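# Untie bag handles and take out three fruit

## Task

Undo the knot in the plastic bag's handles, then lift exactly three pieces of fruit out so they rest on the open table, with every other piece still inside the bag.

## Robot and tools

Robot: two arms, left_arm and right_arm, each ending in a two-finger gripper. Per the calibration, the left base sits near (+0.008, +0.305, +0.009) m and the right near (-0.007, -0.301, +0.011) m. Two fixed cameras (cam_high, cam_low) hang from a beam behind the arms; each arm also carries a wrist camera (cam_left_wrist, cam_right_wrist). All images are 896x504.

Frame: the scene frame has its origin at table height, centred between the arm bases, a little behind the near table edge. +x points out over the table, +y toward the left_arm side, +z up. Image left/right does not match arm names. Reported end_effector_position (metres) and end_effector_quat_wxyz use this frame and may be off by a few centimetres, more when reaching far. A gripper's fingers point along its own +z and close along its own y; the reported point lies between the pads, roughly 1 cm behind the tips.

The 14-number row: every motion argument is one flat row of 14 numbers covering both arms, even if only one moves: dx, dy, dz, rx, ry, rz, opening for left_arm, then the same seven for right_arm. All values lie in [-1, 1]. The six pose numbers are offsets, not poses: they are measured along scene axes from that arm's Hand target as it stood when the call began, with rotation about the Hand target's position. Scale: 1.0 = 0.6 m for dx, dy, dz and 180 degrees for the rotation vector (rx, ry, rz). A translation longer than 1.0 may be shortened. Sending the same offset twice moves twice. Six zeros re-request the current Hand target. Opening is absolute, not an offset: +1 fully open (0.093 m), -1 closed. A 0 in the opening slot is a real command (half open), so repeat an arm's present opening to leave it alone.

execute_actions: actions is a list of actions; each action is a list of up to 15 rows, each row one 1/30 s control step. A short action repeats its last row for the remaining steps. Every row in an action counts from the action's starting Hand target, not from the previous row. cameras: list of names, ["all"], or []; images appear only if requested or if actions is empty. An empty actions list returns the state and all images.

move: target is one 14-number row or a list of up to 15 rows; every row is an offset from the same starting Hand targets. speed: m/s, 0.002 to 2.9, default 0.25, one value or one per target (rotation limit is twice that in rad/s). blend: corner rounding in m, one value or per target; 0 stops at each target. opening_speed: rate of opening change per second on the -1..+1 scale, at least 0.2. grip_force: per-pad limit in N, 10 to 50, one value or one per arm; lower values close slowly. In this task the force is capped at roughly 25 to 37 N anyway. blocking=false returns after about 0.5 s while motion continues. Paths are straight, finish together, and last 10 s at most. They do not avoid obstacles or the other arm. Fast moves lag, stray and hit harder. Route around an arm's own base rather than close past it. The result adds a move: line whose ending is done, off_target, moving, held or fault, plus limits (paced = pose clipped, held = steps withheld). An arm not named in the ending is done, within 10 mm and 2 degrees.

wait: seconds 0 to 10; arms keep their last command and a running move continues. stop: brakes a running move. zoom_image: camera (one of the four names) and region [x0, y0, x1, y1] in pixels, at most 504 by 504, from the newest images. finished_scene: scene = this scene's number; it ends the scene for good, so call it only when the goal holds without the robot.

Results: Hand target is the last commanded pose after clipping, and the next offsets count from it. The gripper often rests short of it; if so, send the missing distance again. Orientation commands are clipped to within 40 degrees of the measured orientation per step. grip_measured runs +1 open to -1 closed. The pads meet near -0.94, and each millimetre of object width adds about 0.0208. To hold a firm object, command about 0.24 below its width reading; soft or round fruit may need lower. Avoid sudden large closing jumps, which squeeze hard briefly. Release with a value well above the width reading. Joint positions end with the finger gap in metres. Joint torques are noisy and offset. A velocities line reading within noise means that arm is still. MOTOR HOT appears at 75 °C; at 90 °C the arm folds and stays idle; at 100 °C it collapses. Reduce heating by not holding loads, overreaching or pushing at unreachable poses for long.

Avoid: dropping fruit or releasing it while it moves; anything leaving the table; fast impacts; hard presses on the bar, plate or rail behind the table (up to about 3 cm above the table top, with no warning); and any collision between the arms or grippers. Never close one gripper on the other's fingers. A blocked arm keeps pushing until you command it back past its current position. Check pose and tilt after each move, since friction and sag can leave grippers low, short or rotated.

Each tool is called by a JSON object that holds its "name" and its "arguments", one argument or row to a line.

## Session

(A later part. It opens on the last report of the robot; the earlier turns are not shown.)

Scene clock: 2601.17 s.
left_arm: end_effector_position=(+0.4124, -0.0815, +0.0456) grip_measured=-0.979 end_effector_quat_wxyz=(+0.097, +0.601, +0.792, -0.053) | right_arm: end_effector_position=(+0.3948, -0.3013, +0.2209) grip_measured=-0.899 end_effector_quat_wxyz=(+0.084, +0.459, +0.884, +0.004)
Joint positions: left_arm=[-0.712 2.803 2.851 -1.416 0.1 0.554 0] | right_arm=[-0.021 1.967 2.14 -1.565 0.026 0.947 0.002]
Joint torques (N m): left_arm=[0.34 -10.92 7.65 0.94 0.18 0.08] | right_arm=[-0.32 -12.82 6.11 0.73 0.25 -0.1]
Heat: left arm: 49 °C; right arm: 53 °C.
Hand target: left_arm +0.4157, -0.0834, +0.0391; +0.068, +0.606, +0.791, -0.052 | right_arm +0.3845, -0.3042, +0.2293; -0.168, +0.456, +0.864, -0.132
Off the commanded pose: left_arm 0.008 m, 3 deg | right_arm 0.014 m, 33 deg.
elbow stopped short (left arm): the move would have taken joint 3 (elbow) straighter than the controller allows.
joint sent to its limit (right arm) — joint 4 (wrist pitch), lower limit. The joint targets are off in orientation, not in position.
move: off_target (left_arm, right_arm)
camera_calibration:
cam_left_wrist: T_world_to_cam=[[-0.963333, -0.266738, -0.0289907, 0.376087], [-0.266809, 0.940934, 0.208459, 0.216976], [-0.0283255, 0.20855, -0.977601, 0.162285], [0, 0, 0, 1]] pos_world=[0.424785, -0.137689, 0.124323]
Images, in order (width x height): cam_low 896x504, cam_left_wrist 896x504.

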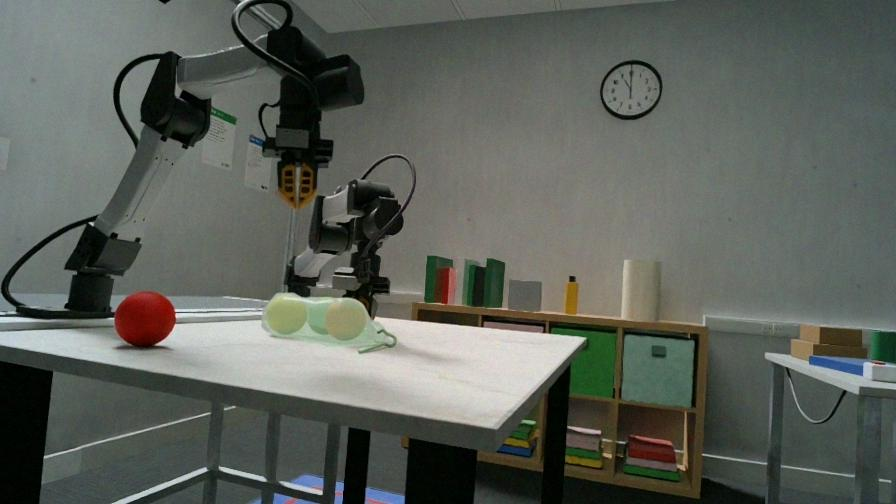

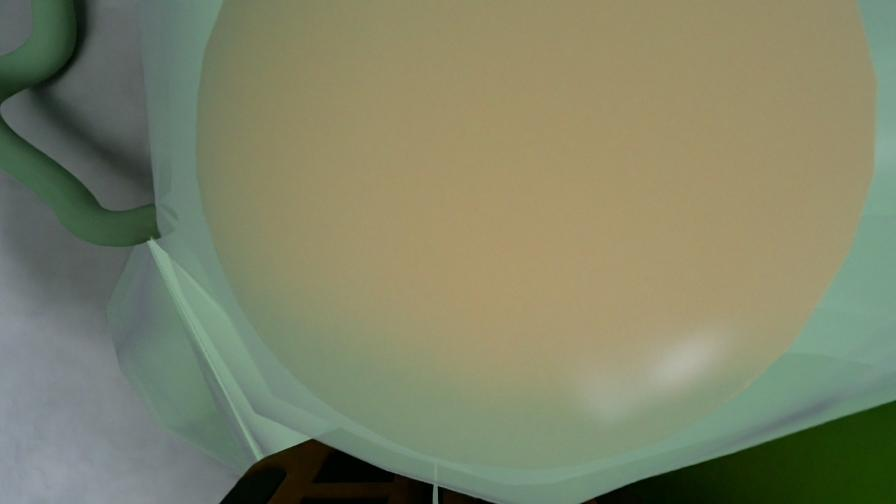

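{"name": "move", "arguments": {
  "target": [
    [0,0,0.12,0,0,0,-1, 0,0,0,0,0,0,-0.9],
    [-0.2,0.3,0.25,0,0,0,-1, 0,0,0,0,0,0,-0.9],
    [-0.26,0.35,0.25,-0.2,-0.08,0,-1, 0,0,0,0,0,0,-0.9]
  ],
  "speed": 0.2,
  "blend": [0.02,0.05,0],
  "cameras": ["cam_high"]
}}

{"name": "zoom_image", "arguments": {
  "camera": "cam_high",
  "region": [370, 150, 530, 270]
}}

Scene clock: 2621.53 s.
left_arm: end_effector_position=(+0.2618, +0.1254, +0.1898) grip_measured=-0.979 end_effector_quat_wxyz=(+0.345, +0.556, +0.724, -0.218) | right_arm: end_effector_position=(+0.3948, -0.3013, +0.2209) grip_measured=-0.899 end_effector_quat_wxyz=(+0.084, +0.459, +0.884, +0.004)
Joint positions: left_arm=[-0.253 1.218 0.947 -0.722 0.657 0.829 0] | right_arm=[-0.021 1.967 2.14 -1.565 0.026 0.947 0.002]
Joint torques (N m): left_arm=[0.7 -4.6 5.83 1.6 0.5 0.06] | right_arm=[-0.29 -12.88 6.05 0.73 0.26 -0.1]
Heat: left arm: 52 °C; right arm: 52 °C.
Hand target: left_arm +0.2598, +0.1266, +0.1890; +0.349, +0.557, +0.721, -0.218 | right_arm +0.3845, -0.3042, +0.2293; -0.168, +0.456, +0.864, -0.132
Off the commanded pose: left_arm 0.003 m, 1 deg | right_arm 0.014 m, 33 deg.
elbow stopped short (left arm): the move would have taken joint 3 (elbow) straighter than the controller allows.
joint sent to its limit (right arm) — joint 4 (wrist pitch), lower limit. The joint targets are off in orientation, not in position.
move: off_target (right_arm)
Images, in order (width x height): cam_high 896x504.

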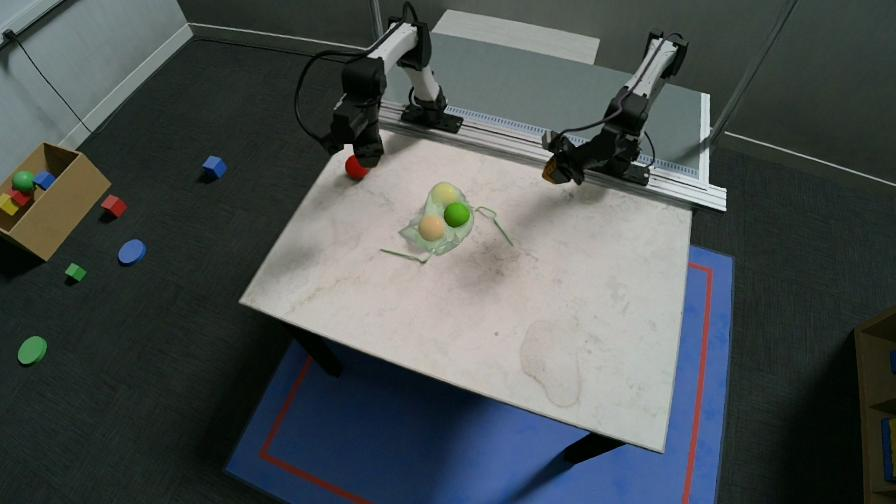

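Scaled by 3.150 from the camera's 896x504 image, which has a finer 1280x720 frame.

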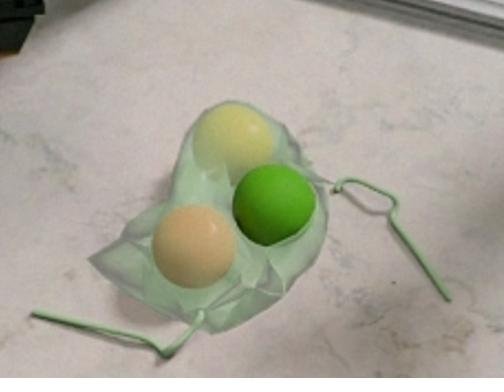

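{"name": "move", "arguments": {
  "target": [0,0,0,0,0,0,-1, -0.049,0.3987,-0.09,0.211,-0.0331,0.8753,0.95],
  "speed": 0.4,
  "cameras": ["cam_right_wrist"]
}}

{"name": "zoom_image", "arguments": {
  "camera": "cam_right_wrist",
  "region": [200, 0, 704, 504]
}}

Scene clock: 2643.57 s.
left_arm: end_effector_position=(+0.2618, +0.1253, +0.1899) grip_measured=-0.979 end_effector_quat_wxyz=(+0.345, +0.556, +0.724, -0.218) | right_arm: end_effector_position=(+0.3558, -0.0668, +0.1739) grip_measured=+0.949 end_effector_quat_wxyz=(-0.046, +0.789, -0.612, -0.022)
Joint positions: left_arm=[-0.253 1.218 0.947 -0.722 0.658 0.829 0] | right_arm=[0.517 2.123 2.223 -1.557 -0.1 -1.292 0.091]
Joint torques (N m): left_arm=[0.73 -4.57 5.81 1.6 0.49 0.05] | right_arm=[-0.02 -9.5 11.18 0.42 -0.2 -0.05]
Heat: left arm: 45 °C; right arm: 52 °C.
Hand target: left_arm +0.2597, +0.1266, +0.1890; +0.349, +0.557, +0.721, -0.218 | right_arm +0.3550, -0.0649, +0.1753; -0.026, +0.793, -0.608, -0.035
Off the commanded pose: left_arm 0.003 m, 1 deg | right_arm 0.002 m, 3 deg.
joint sent to its limit (right arm) — joint 4 (wrist pitch), lower limit. The joint targets still meet the commanded pose.
move: off_target (right_arm)
camera_calibration:
cam_right_wrist: T_world_to_cam=[[0.965838, 0.255049, 0.0459064, -0.334755], [0.227357, -0.918965, 0.3222, -0.158537], [0.124363, -0.300755, -0.945558, 0.185979], [0, 0, 0, 1]] pos_world=[0.336234, -0.00437666, 0.242302]
Images, in order (width x height): cam_right_wrist 896x504.

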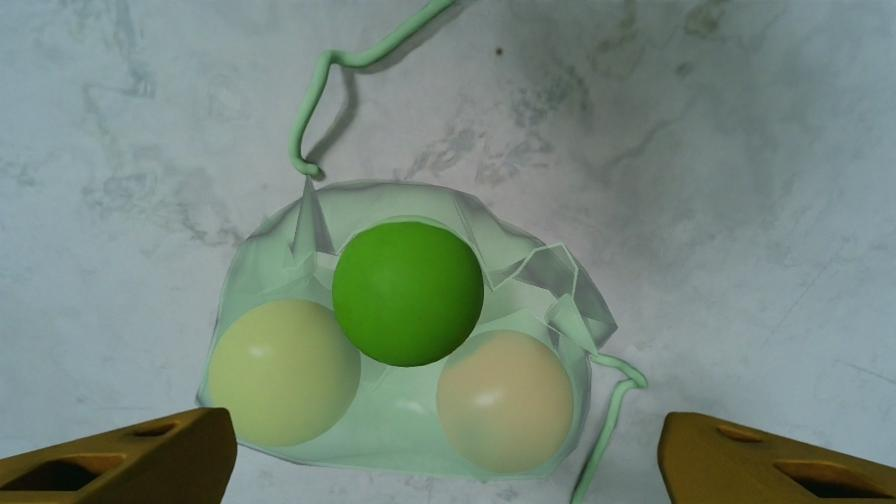

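Scaled by 1.000.

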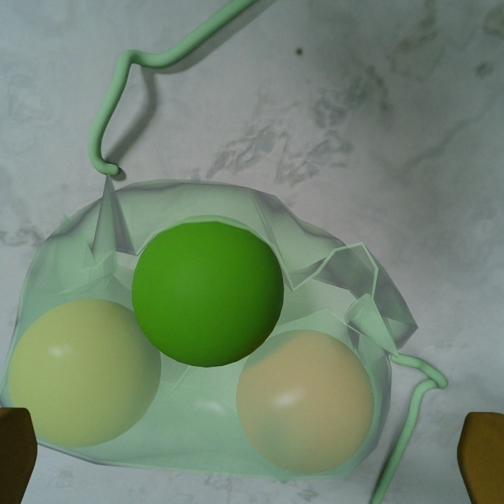

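{"name": "zoom_image", "arguments": {
  "camera": "cam_right_wrist",
  "region": [260, 170, 460, 330]
}}

{"name": "zoom_image", "arguments": {
  "camera": "cam_right_wrist",
  "region": [430, 220, 630, 380]
}}

Scaled by 2.520 from the camera's 896x504 image, which has a finer 1280x720 frame.

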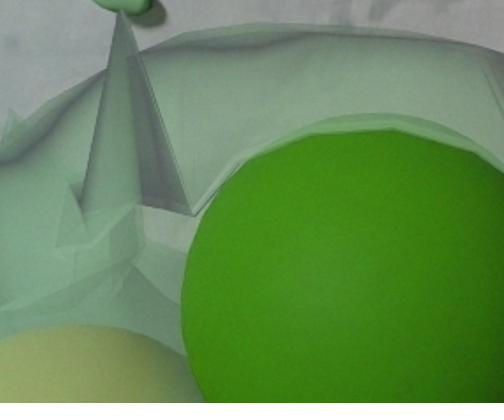

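Scaled by 2.520 from the camera's 896x504 image, which has a finer 1280x720 frame.

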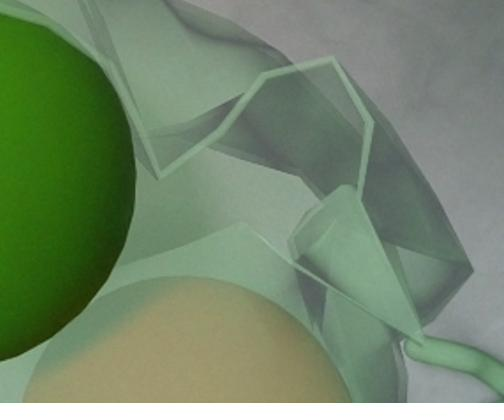

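{"name": "move", "arguments": {
  "target": [0,0,0,0,0,0,-1, -0.0083,-0.0493,-0.125,0,0,-0.0833,0.87],
  "speed": 0.12,
  "cameras": ["cam_right_wrist"]
}}

{"name": "zoom_image", "arguments": {
  "camera": "cam_right_wrist",
  "region": [200, 0, 704, 504]
}}

Scene clock: 2671.87 s.
left_arm: end_effector_position=(+0.2618, +0.1253, +0.1899) grip_measured=-0.979 end_effector_quat_wxyz=(+0.345, +0.556, +0.724, -0.218) | right_arm: end_effector_position=(+0.3489, -0.0920, +0.0877) grip_measured=+0.871 end_effector_quat_wxyz=(-0.012, +0.712, -0.701, -0.035)
Joint positions: left_arm=[-0.253 1.218 0.947 -0.722 0.658 0.829 0] | right_arm=[0.477 2.066 1.788 -1.247 -0.1 -1.1 0.087]
Joint torques (N m): left_arm=[0.7 -4.56 5.83 1.61 0.51 0.06] | right_arm=[-0.85 -14.84 6.65 0.66 -0.12 0.1]
Heat: left arm: 43 °C; right arm: 55 °C.
Hand target: left_arm +0.2597, +0.1266, +0.1890; +0.349, +0.557, +0.721, -0.218 | right_arm +0.3501, -0.0945, +0.1004; -0.031, +0.707, -0.706, -0.031
Off the commanded pose: left_arm 0.003 m, 1 deg | right_arm 0.013 m, 2 deg.
move: off_target (right_arm)
camera_calibration:
cam_right_wrist: T_world_to_cam=[[0.999184, 0.02524, -0.0315339, -0.343699], [0.0345842, -0.937923, 0.345115, -0.0888423], [-0.0208657, -0.345924, -0.938031, 0.143598], [0, 0, 0, 1]] pos_world=[0.349487, -0.0249783, 0.154522]
Images, in order (width x height): cam_right_wrist 896x504.

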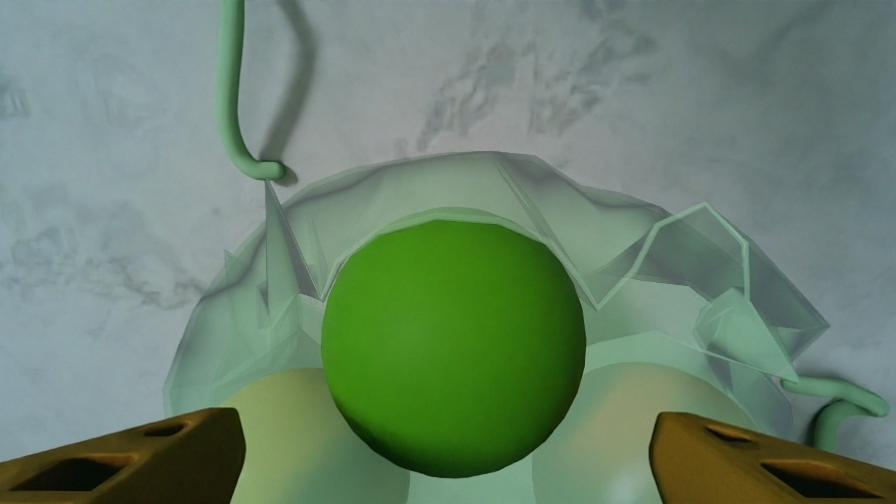

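Scaled by 1.000.

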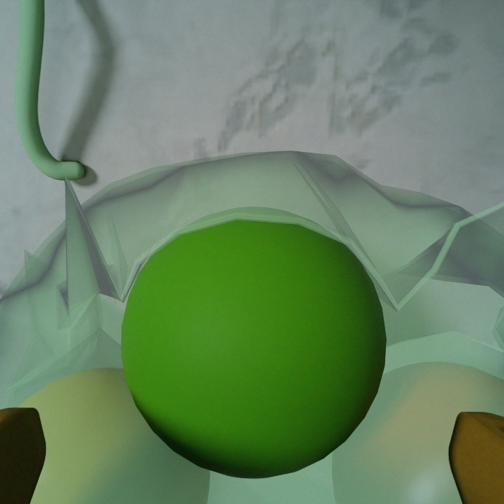

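{"name": "move", "arguments": {
  "target": [0,0,0,0,0,0,-1, 0.001,-0.0055,-0.05,0,0,0,0.87],
  "speed": 0.08,
  "cameras": ["cam_right_wrist"]
}}

Scene clock: 2689.50 s.
left_arm: end_effector_position=(+0.2618, +0.1253, +0.1899) grip_measured=-0.979 end_effector_quat_wxyz=(+0.345, +0.556, +0.724, -0.218) | right_arm: end_effector_position=(+0.3493, -0.0947, +0.0624) grip_measured=+0.871 end_effector_quat_wxyz=(-0.018, +0.710, -0.703, -0.033)
Joint positions: left_arm=[-0.253 1.218 0.947 -0.722 0.658 0.829 0] | right_arm=[0.472 2.064 1.684 -1.133 -0.1 -1.099 0.087]
Joint torques (N m): left_arm=[0.72 -4.62 5.89 1.59 0.5 0.05] | right_arm=[-0.94 -13.59 6.63 0.72 -0.15 0.04]
Heat: left arm: 43 °C; right arm: 53 °C.
Hand target: left_arm +0.2597, +0.1266, +0.1890; +0.349, +0.557, +0.721, -0.218 | right_arm +0.3507, -0.0978, +0.0704; -0.031, +0.707, -0.706, -0.031
Off the commanded pose: left_arm 0.003 m, 1 deg | right_arm 0.009 m, 2 deg.
move: done
camera_calibration:
cam_right_wrist: T_world_to_cam=[[0.999567, 0.0207272, -0.0208623, -0.346053], [0.0265945, -0.939908, 0.34039, -0.079676], [-0.0125533, -0.340798, -0.940053, 0.116605], [0, 0, 0, 1]] pos_world=[0.349486, -0.0279765, 0.129517]
Images, in order (width x height): cam_right_wrist 896x504.

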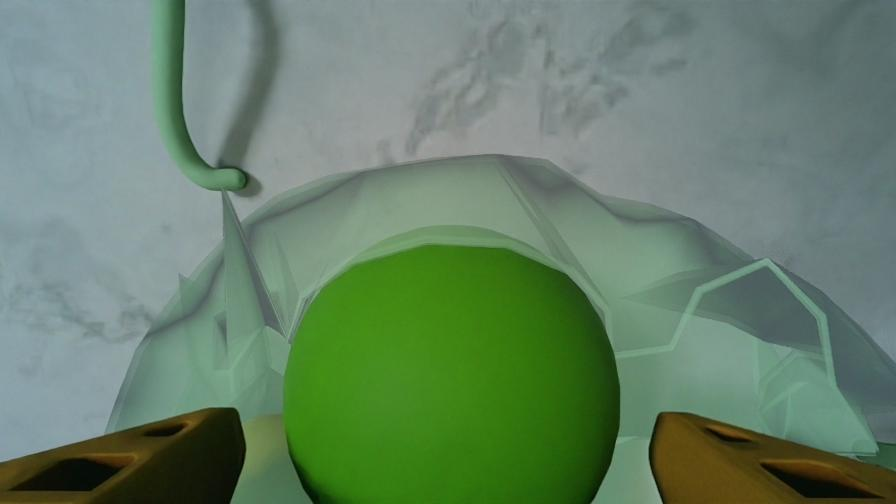

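{"name": "move", "arguments": {
  "target": [
    [0,0,0,0,0,0,-1, -0.001,-0.003,-0.045,0,0,0,0.87],
    [0,0,0,0,0,0,-1, -0.001,-0.003,-0.045,0,0,0,0.25]
  ],
  "speed": 0.06,
  "opening_speed": 0.4,
  "cameras": ["cam_high","cam_right_wrist"]
}}

Scene clock: 2702.67 s.
left_arm: end_effector_position=(+0.2618, +0.1253, +0.1899) grip_measured=-0.979 end_effector_quat_wxyz=(+0.345, +0.556, +0.724, -0.218) | right_arm: end_effector_position=(+0.3493, -0.0953, +0.0422) grip_measured=+0.334 end_effector_quat_wxyz=(-0.026, +0.711, -0.702, -0.030)
Joint positions: left_arm=[-0.253 1.218 0.947 -0.722 0.658 0.829 0] | right_arm=[0.472 2.064 1.601 -1.033 -0.1 -1.099 0.061]
Joint torques (N m): left_arm=[0.66 -4.62 5.79 1.6 0.49 0.05] | right_arm=[-1.11 -11.89 6.53 0.78 -0.15 0]
Heat: left arm: 43 °C; right arm: 53 °C.
Hand target: left_arm +0.2597, +0.1266, +0.1890; +0.349, +0.557, +0.721, -0.218 | right_arm +0.3500, -0.0996, +0.0433; -0.031, +0.707, -0.706, -0.031
Off the commanded pose: left_arm 0.003 m, 1 deg | right_arm 0.005 m, 1 deg.
move: done
camera_calibration:
cam_right_wrist: T_world_to_cam=[[0.999761, 0.0213577, -0.00472935, -0.347168], [0.0217136, -0.942688, 0.332967, -0.0716946], [0.00265312, -0.33299, -0.942926, 0.0930913], [0, 0, 0, 1]] pos_world=[0.348394, -0.0291724, 0.110008]
Images, in order (width x height): cam_high 896x504, cam_right_wrist 896x504.

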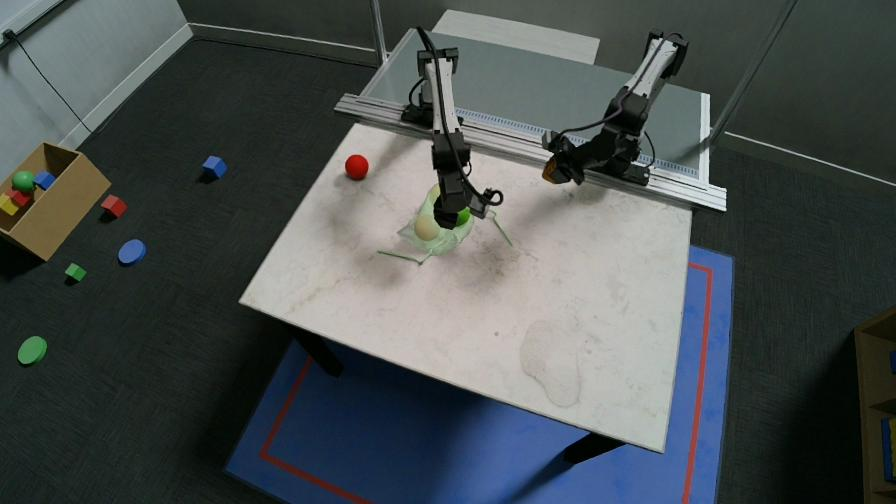

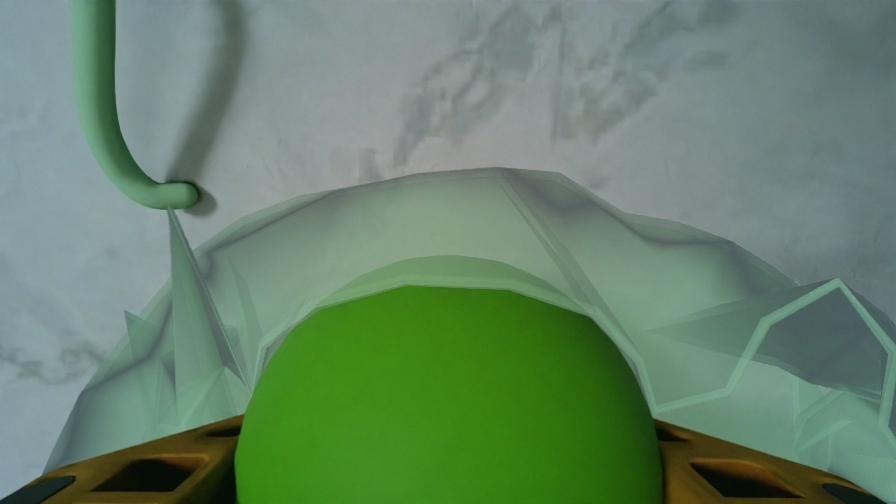

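{"name": "move", "arguments": {
  "target": [0,0,0,0,0,0,-1, 0,0,0.16,0,0,0,0.25],
  "speed": 0.06,
  "cameras": ["cam_low","cam_right_wrist","cam_high"]
}}

{"name": "zoom_image", "arguments": {
  "camera": "cam_low",
  "region": [220, 220, 440, 370]
}}

Scene clock: 2715.57 s.
left_arm: end_effector_position=(+0.2618, +0.1253, +0.1899) grip_measured=-0.979 end_effector_quat_wxyz=(+0.345, +0.556, +0.724, -0.218) | right_arm: end_effector_position=(+0.3474, -0.0975, +0.1156) grip_measured=+0.334 end_effector_quat_wxyz=(-0.009, +0.707, -0.706, -0.036)
Joint positions: left_arm=[-0.253 1.218 0.947 -0.722 0.658 0.829 0] | right_arm=[0.465 2.054 1.879 -1.36 -0.1 -1.099 0.061]
Joint torques (N m): left_arm=[0.69 -4.6 5.79 1.6 0.5 0.06] | right_arm=[-0.95 -14.38 11.48 0.28 -0.12 -0.05]
Heat: left arm: 42 °C; right arm: 53 °C.
Hand target: left_arm +0.2597, +0.1266, +0.1890; +0.349, +0.557, +0.721, -0.218 | right_arm +0.3502, -0.0996, +0.1393; -0.031, +0.706, -0.706, -0.031
Off the commanded pose: left_arm 0.003 m, 1 deg | right_arm 0.024 m, 3 deg.
move: off_target (right_arm)
camera_calibration:
cam_right_wrist: T_world_to_cam=[[0.999181, 0.012271, -0.0385675, -0.341586], [0.0249703, -0.936851, 0.348835, -0.10053], [-0.0318514, -0.349512, -0.93639, 0.171117], [0, 0, 0, 1]] pos_world=[0.349266, -0.0301825, 0.182127]
Images, in order (width x height): cam_high 896x504, cam_low 896x504, cam_right_wrist 896x504.

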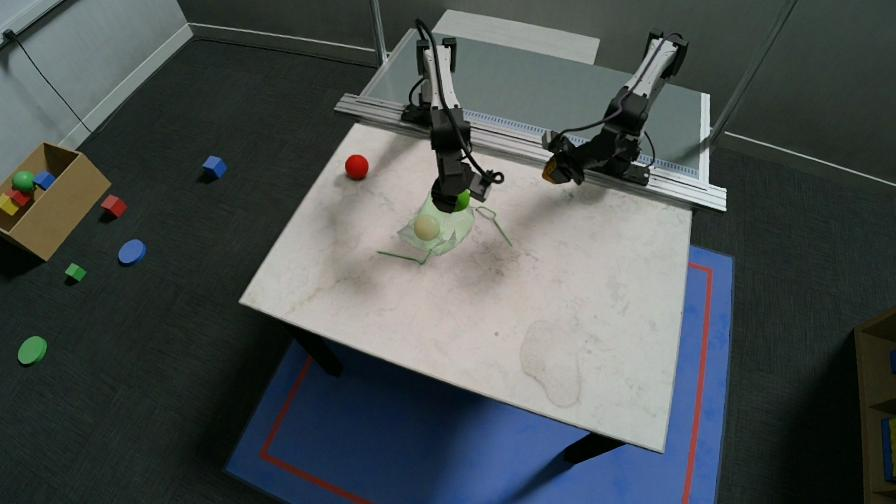

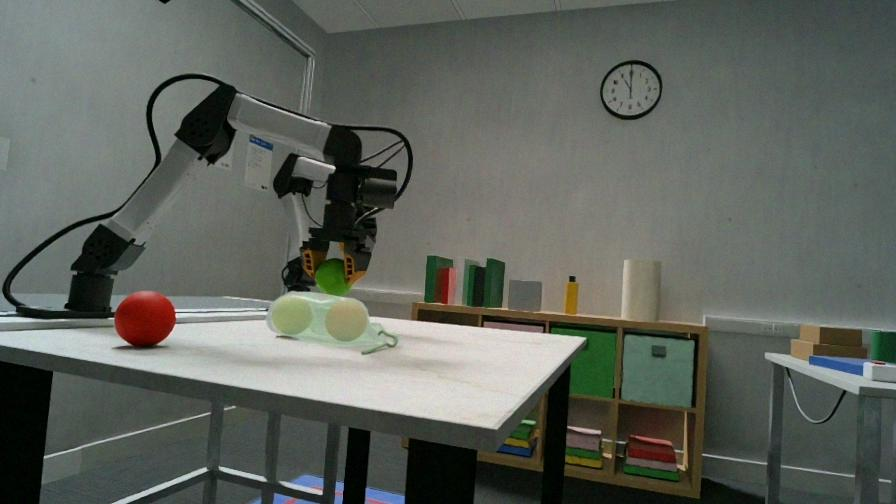

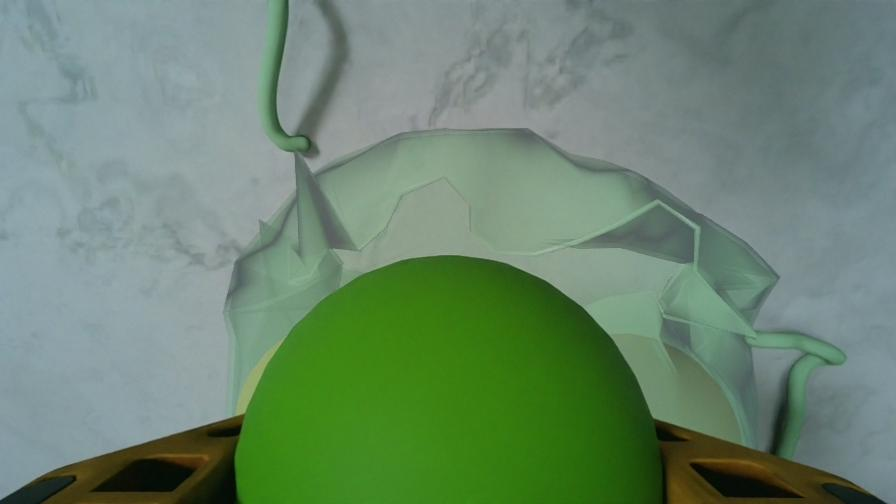

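Scaled by 2.291 from the camera's 896x504 image, which has a finer 1280x720 frame.

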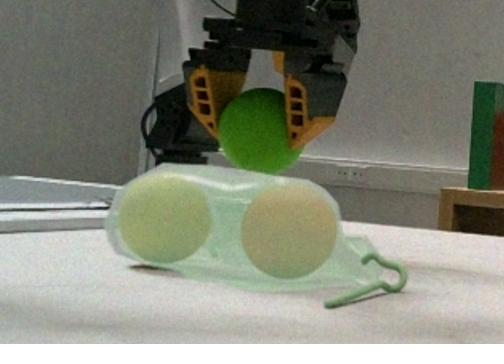

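{"name": "execute_actions", "arguments": {
  "actions": []
}}

Scene clock: 2766.53 s.
left_arm: end_effector_position=(+0.2618, +0.1253, +0.1899) grip_measured=-0.979 end_effector_quat_wxyz=(+0.345, +0.556, +0.724, -0.218) | right_arm: end_effector_position=(+0.3472, -0.0976, +0.1156) grip_measured=+0.334 end_effector_quat_wxyz=(-0.008, +0.707, -0.706, -0.036)
Joint positions: left_arm=[-0.253 1.218 0.947 -0.722 0.658 0.829 0] | right_arm=[0.465 2.054 1.879 -1.36 -0.1 -1.099 0.061]
Joint velocities: within noise
Joint torques (N m): left_arm=[0.68 -4.63 5.82 1.62 0.5 0.05] | right_arm=[-0.87 -14.46 11.36 0.21 -0.15 -0.04]
Heat: left arm: 42 °C; right arm: 55 °C.
Hand target: left_arm +0.2597, +0.1266, +0.1890; +0.349, +0.557, +0.721, -0.218 | right_arm +0.3501, -0.0997, +0.1393; -0.031, +0.706, -0.706, -0.031
Tool commands: left_gripper/opening=-1.0 right_gripper/opening=+0.25
Off the commanded pose: left_arm 0.003 m, 1 deg | right_arm 0.024 m, 3 deg.
camera_calibration:
cam_left_wrist: T_world_to_cam=[[-0.957859, -0.27904, -0.0681439, 0.29785], [-0.230459, 0.888176, -0.397532, 0.0643002], [0.171451, -0.365075, -0.915054, 0.263659], [0, 0, 0, 1]] pos_world=[0.254912, 0.122257, 0.28712]
cam_right_wrist: T_world_to_cam=[[0.999154, 0.0123237, -0.0392392, -0.341351], [0.0252652, -0.936731, 0.349138, -0.100776], [-0.0324539, -0.349834, -0.936249, 0.171254], [0, 0, 0, 1]] pos_world=[0.349166, -0.0302827, 0.182127]

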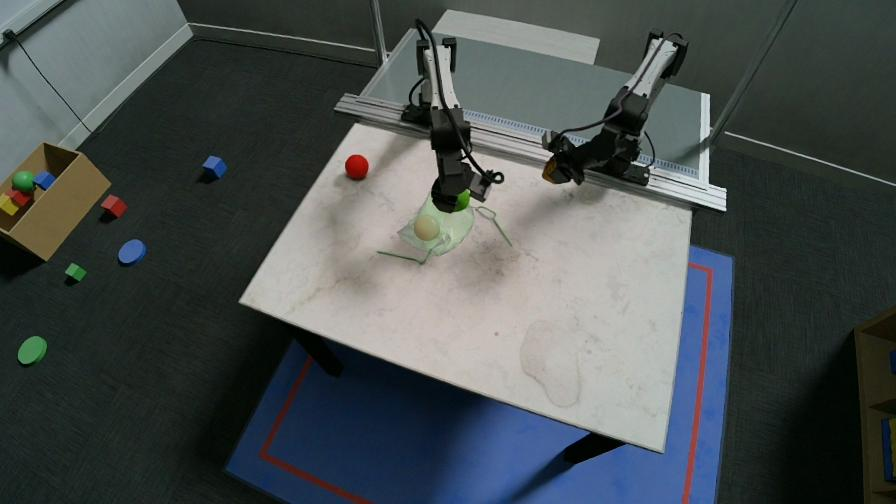

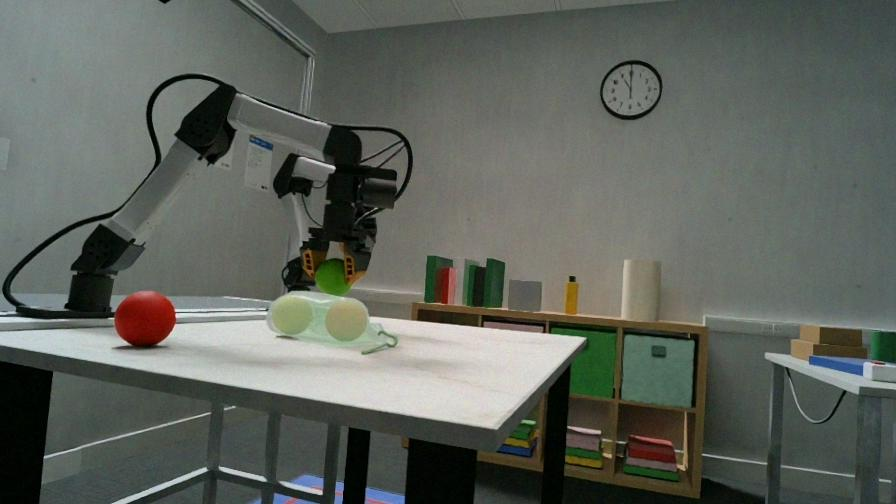

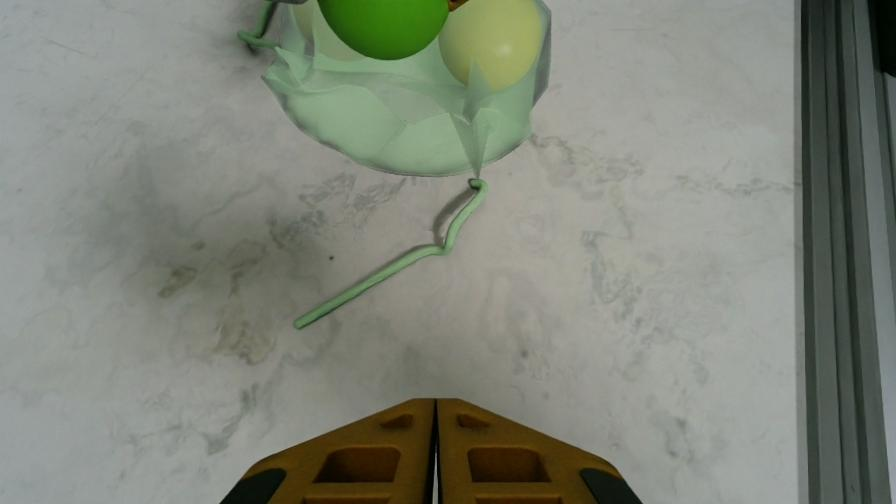

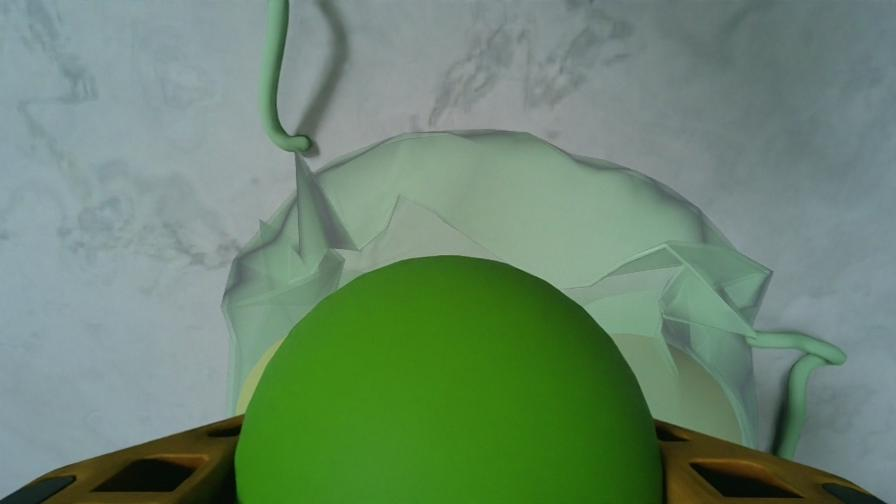

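{"name": "move", "arguments": {
  "target": [
    [0,0,0,0,0,0,-1, 0,0,0.095,0,0,0,0.25],
    [0,0,0,0,0,0,-1, -0.217,-0.35,0.07,0,0,0,0.25]
  ],
  "speed": 0.12,
  "blend": 0.03,
  "cameras": ["cam_low"]
}}

Scene clock: 2782.30 s.
left_arm: end_effector_position=(+0.2618, +0.1253, +0.1899) grip_measured=-0.979 end_effector_quat_wxyz=(+0.345, +0.556, +0.724, -0.218) | right_arm: end_effector_position=(+0.2256, -0.3110, +0.1798) grip_measured=+0.334 end_effector_quat_wxyz=(-0.025, +0.706, -0.707, -0.029)
Joint positions: left_arm=[-0.253 1.218 0.947 -0.722 0.658 0.829 0] | right_arm=[-0.174 1.413 1.337 -1.493 -0.122 -1.735 0.061]
Joint torques (N m): left_arm=[0.68 -4.63 5.85 1.61 0.49 0.06] | right_arm=[-0.68 -6.9 6.52 0.33 -0.24 -0.08]
Heat: left arm: 42 °C; right arm: 56 °C.
Hand target: left_arm +0.2597, +0.1266, +0.1890; +0.349, +0.557, +0.721, -0.218 | right_arm +0.2199, -0.3097, +0.1813; -0.031, +0.706, -0.706, -0.031
Off the commanded pose: left_arm 0.003 m, 1 deg | right_arm 0.006 m, 1 deg.
move: done; blend cut to 0.0288 m at target 1
Images, in order (width x height): cam_low 896x504.

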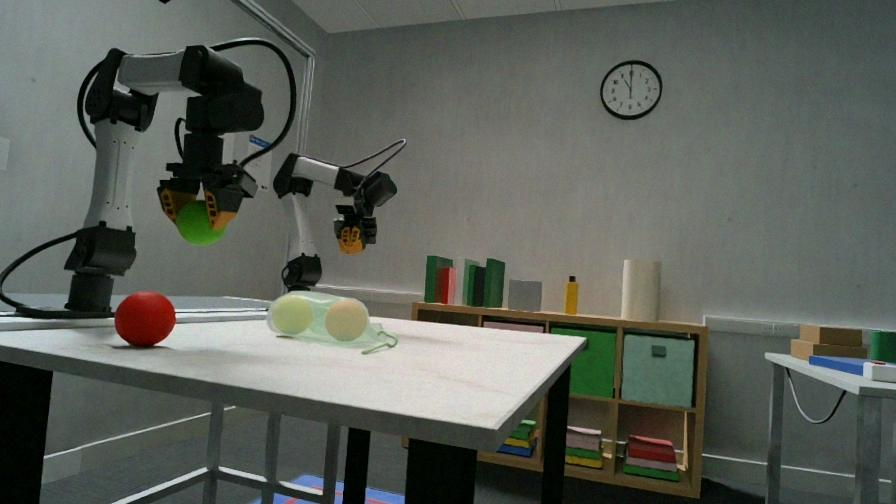

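{"name": "move", "arguments": {
  "target": [0,0,0,0,0,0,-1, -0.005,0,-0.21,0,0,0,0.25],
  "speed": 0.08,
  "cameras": ["cam_low"]
}}

{"name": "zoom_image", "arguments": {
  "camera": "cam_low",
  "region": [80, 220, 420, 400]
}}

Scene clock: 2795.53 s.
left_arm: end_effector_position=(+0.2618, +0.1253, +0.1899) grip_measured=-0.979 end_effector_quat_wxyz=(+0.345, +0.556, +0.724, -0.218) | right_arm: end_effector_position=(+0.2179, -0.3124, +0.0602) grip_measured=+0.334 end_effector_quat_wxyz=(-0.029, +0.708, -0.705, -0.024)
Joint positions: left_arm=[-0.253 1.218 0.947 -0.722 0.658 0.829 0] | right_arm=[-0.161 1.418 0.86 -0.999 -0.123 -1.727 0.061]
Joint torques (N m): left_arm=[0.7 -4.68 5.79 1.6 0.5 0.05] | right_arm=[0.03 -3.73 6.49 0.66 -0.22 0.06]
Heat: left arm: 42 °C; right arm: 55 °C.
Hand target: left_arm +0.2597, +0.1266, +0.1890; +0.349, +0.557, +0.721, -0.218 | right_arm +0.2169, -0.3096, +0.0553; -0.031, +0.707, -0.706, -0.031
Off the commanded pose: left_arm 0.003 m, 1 deg | right_arm 0.006 m, 1 deg.
move: done
Images, in order (width x height): cam_low 896x504.

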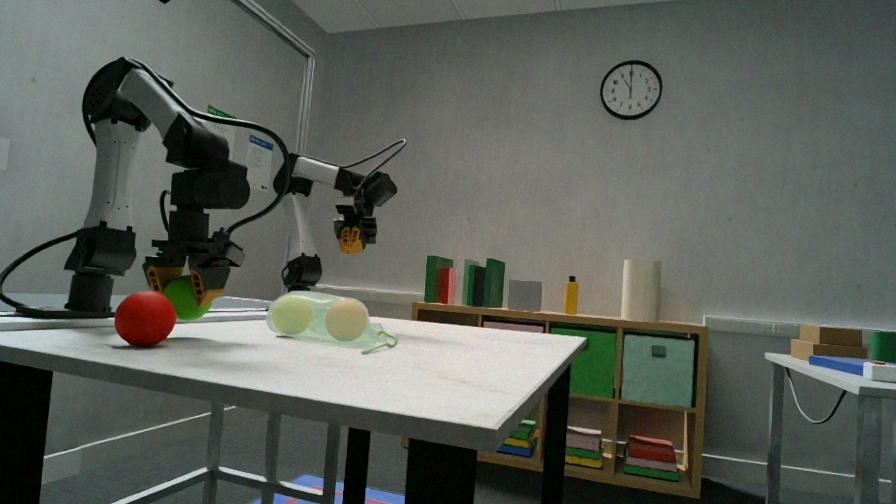

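Scaled by 1.482 from the camera's 896x504 image, which has a finer 1280x720 frame.

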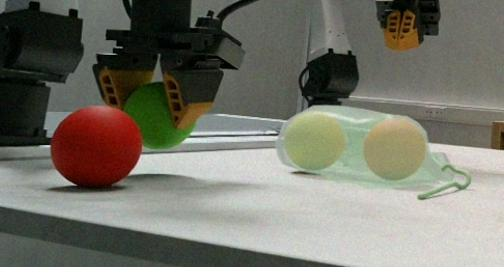

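{"name": "move", "arguments": {
  "target": [0,0,0,0,0,0,-1, 0,0,-0.032,0,0,0,0.25],
  "speed": 0.03,
  "cameras": ["cam_low"]
}}

{"name": "zoom_image", "arguments": {
  "camera": "cam_low",
  "region": [80, 240, 280, 360]
}}

Scene clock: 2807.40 s.
left_arm: end_effector_position=(+0.2618, +0.1253, +0.1899) grip_measured=-0.979 end_effector_quat_wxyz=(+0.345, +0.556, +0.724, -0.218) | right_arm: end_effector_position=(+0.2187, -0.3125, +0.0413) grip_measured=+0.334 end_effector_quat_wxyz=(-0.030, +0.708, -0.705, -0.024)
Joint positions: left_arm=[-0.253 1.218 0.947 -0.722 0.658 0.829 0] | right_arm=[-0.157 1.449 0.807 -0.912 -0.123 -1.723 0.061]
Joint torques (N m): left_arm=[0.72 -4.63 5.81 1.6 0.5 0.04] | right_arm=[0.01 -3.86 6.23 0.6 -0.23 0.09]
Heat: left arm: 42 °C; right arm: 54 °C.
Hand target: left_arm +0.2597, +0.1266, +0.1890; +0.349, +0.557, +0.721, -0.218 | right_arm +0.2169, -0.3097, +0.0361; -0.031, +0.706, -0.706, -0.031
Off the commanded pose: left_arm 0.003 m, 1 deg | right_arm 0.006 m, 1 deg.
move: done
Images, in order (width x height): cam_low 896x504.

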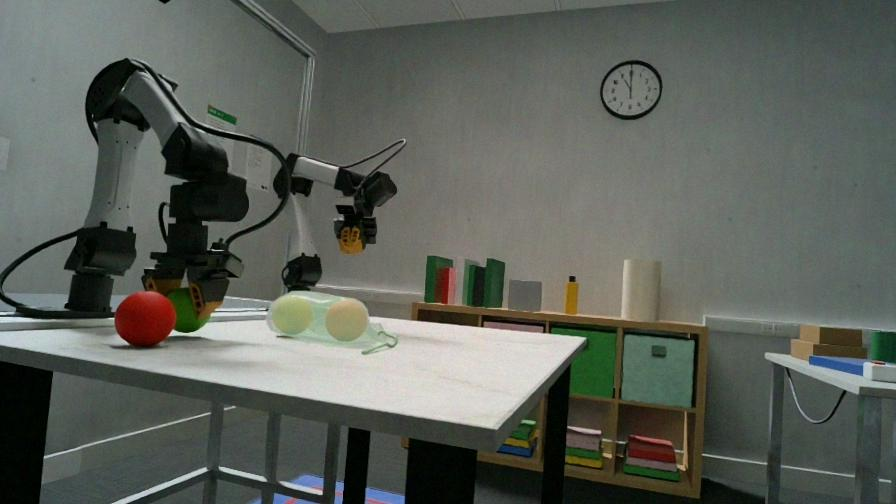

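Scaled by 2.520 from the camera's 896x504 image, which has a finer 1280x720 frame.

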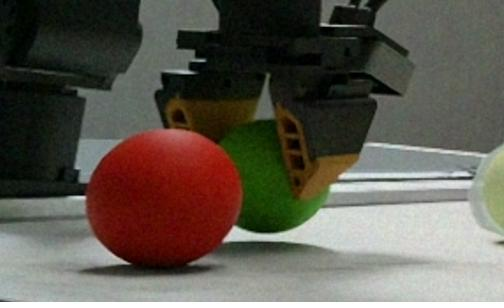

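{"name": "move", "arguments": {
  "target": [0,0,0,0,0,0,-1, 0,0,-0.008,0,0,0,0.25],
  "speed": 0.03,
  "cameras": ["cam_low"]
}}

{"name": "zoom_image", "arguments": {
  "camera": "cam_low",
  "region": [80, 240, 280, 360]
}}

Scene clock: 2816.17 s.
left_arm: end_effector_position=(+0.2618, +0.1253, +0.1899) grip_measured=-0.979 end_effector_quat_wxyz=(+0.345, +0.556, +0.724, -0.218) | right_arm: end_effector_position=(+0.2188, -0.3128, +0.0366) grip_measured=+0.334 end_effector_quat_wxyz=(-0.030, +0.708, -0.705, -0.024)
Joint positions: left_arm=[-0.253 1.218 0.947 -0.722 0.658 0.829 0] | right_arm=[-0.157 1.459 0.794 -0.89 -0.123 -1.722 0.061]
Joint torques (N m): left_arm=[0.65 -4.62 5.85 1.6 0.49 0.04] | right_arm=[0.24 -3.78 6.12 0.64 -0.22 0.08]
Heat: left arm: 41 °C; right arm: 53 °C.
Hand target: left_arm +0.2597, +0.1266, +0.1890; +0.349, +0.557, +0.721, -0.218 | right_arm +0.2170, -0.3097, +0.0313; -0.031, +0.706, -0.706, -0.031
Off the commanded pose: left_arm 0.003 m, 1 deg | right_arm 0.006 m, 1 deg.
move: done
Images, in order (width x height): cam_low 896x504.

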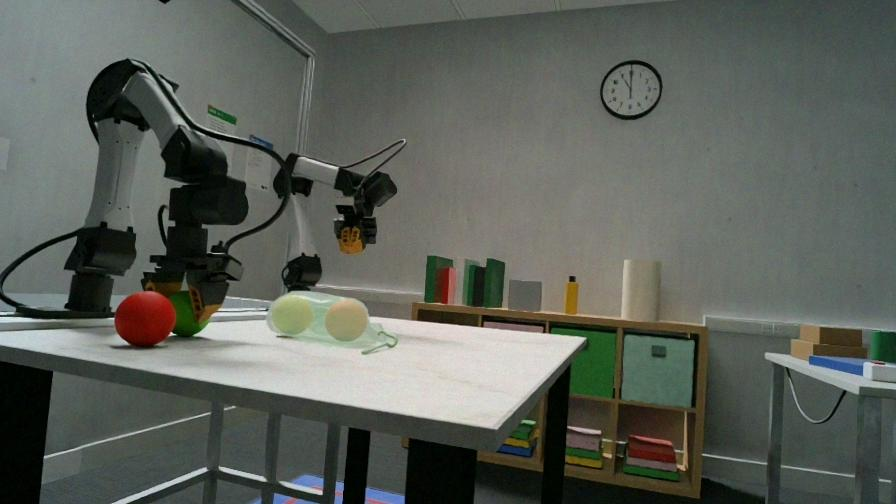

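Scaled by 2.520 from the camera's 896x504 image, which has a finer 1280x720 frame.

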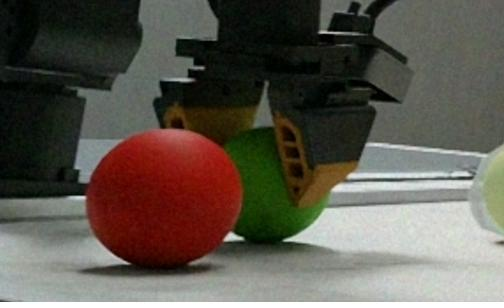

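{"name": "move", "arguments": {
  "target": [0,0,0,0,0,0,-1, 0,0,-0.005,0,0,0,0.25],
  "speed": 0.02,
  "cameras": ["cam_low"]
}}

{"name": "zoom_image", "arguments": {
  "camera": "cam_low",
  "region": [80, 240, 280, 360]
}}

Scene clock: 2824.60 s.
left_arm: end_effector_position=(+0.2618, +0.1253, +0.1899) grip_measured=-0.979 end_effector_quat_wxyz=(+0.345, +0.556, +0.724, -0.218) | right_arm: end_effector_position=(+0.2212, -0.3131, +0.0358) grip_measured=+0.334 end_effector_quat_wxyz=(-0.032, +0.708, -0.705, -0.021)
Joint positions: left_arm=[-0.253 1.218 0.947 -0.722 0.658 0.829 0] | right_arm=[-0.157 1.462 0.794 -0.879 -0.123 -1.722 0.061]
Joint torques (N m): left_arm=[0.62 -4.64 5.82 1.61 0.5 0.04] | right_arm=[0.34 -3.71 5.34 0.65 -0.23 0.1]
Heat: left arm: 41 °C; right arm: 53 °C.
Hand target: left_arm +0.2597, +0.1266, +0.1890; +0.349, +0.557, +0.721, -0.218 | right_arm +0.2169, -0.3097, +0.0283; -0.031, +0.706, -0.706, -0.031
Off the commanded pose: left_arm 0.003 m, 1 deg | right_arm 0.009 m, 1 deg.
move: done
Images, in order (width x height): cam_low 896x504.

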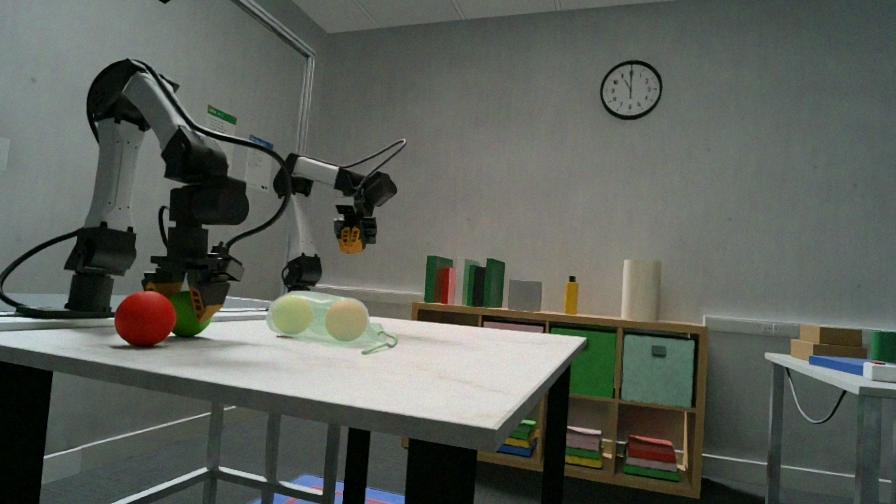

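Scaled by 2.520 from the camera's 896x504 image, which has a finer 1280x720 frame.

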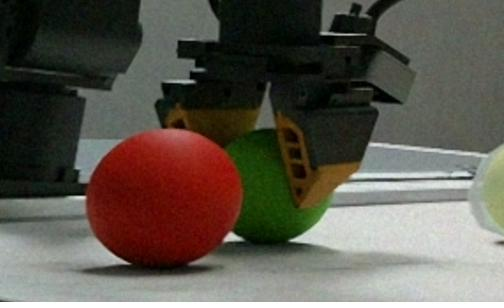

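{"name": "move", "arguments": {
  "target": [
    [0,0,0,0,0,0,-1, 0,0,0.004,0,0,0,0.8],
    [0,0,0.22,0,0,0,-1, 0,0,0.004,0,0,0,0.8]
  ],
  "speed": 0.05,
  "opening_speed": 0.4,
  "cameras": ["cam_low"]
}}

{"name": "zoom_image", "arguments": {
  "camera": "cam_low",
  "region": [80, 240, 280, 360]
}}

Scene clock: 2836.37 s.
left_arm: end_effector_position=(+0.2592, +0.1257, +0.3190) grip_measured=-0.979 end_effector_quat_wxyz=(+0.352, +0.556, +0.721, -0.216) | right_arm: end_effector_position=(+0.2212, -0.3130, +0.0358) grip_measured=+0.799 end_effector_quat_wxyz=(-0.032, +0.708, -0.705, -0.021)
Joint positions: left_arm=[-0.248 1.306 1.528 -1.202 0.662 0.832 0] | right_arm=[-0.157 1.462 0.794 -0.879 -0.123 -1.722 0.084]
Joint torques (N m): left_arm=[0.79 -2.86 8.12 1.42 0.5 0.07] | right_arm=[0.39 -4.05 6.01 0.54 -0.22 0.07]
Heat: left arm: 41 °C; right arm: 53 °C.
Hand target: left_arm +0.2597, +0.1266, +0.3210; +0.349, +0.557, +0.721, -0.218 | right_arm +0.2169, -0.3097, +0.0307; -0.031, +0.706, -0.706, -0.031
Off the commanded pose: left_arm 0.002 m, 0 deg | right_arm 0.007 m, 1 deg.
move: done
Images, in order (width x height): cam_low 896x504.

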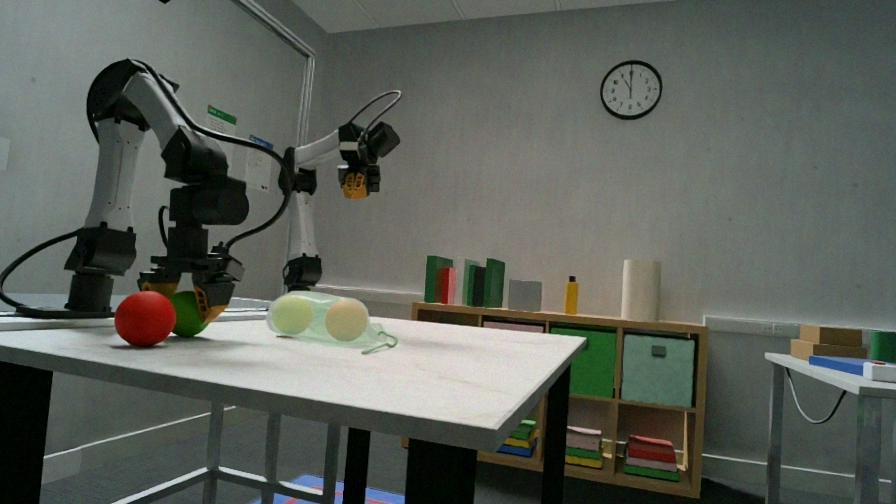

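Scaled by 2.520 from the camera's 896x504 image, which has a finer 1280x720 frame.

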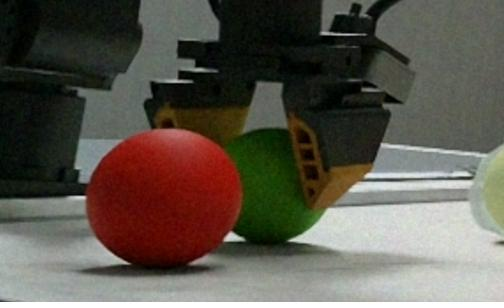

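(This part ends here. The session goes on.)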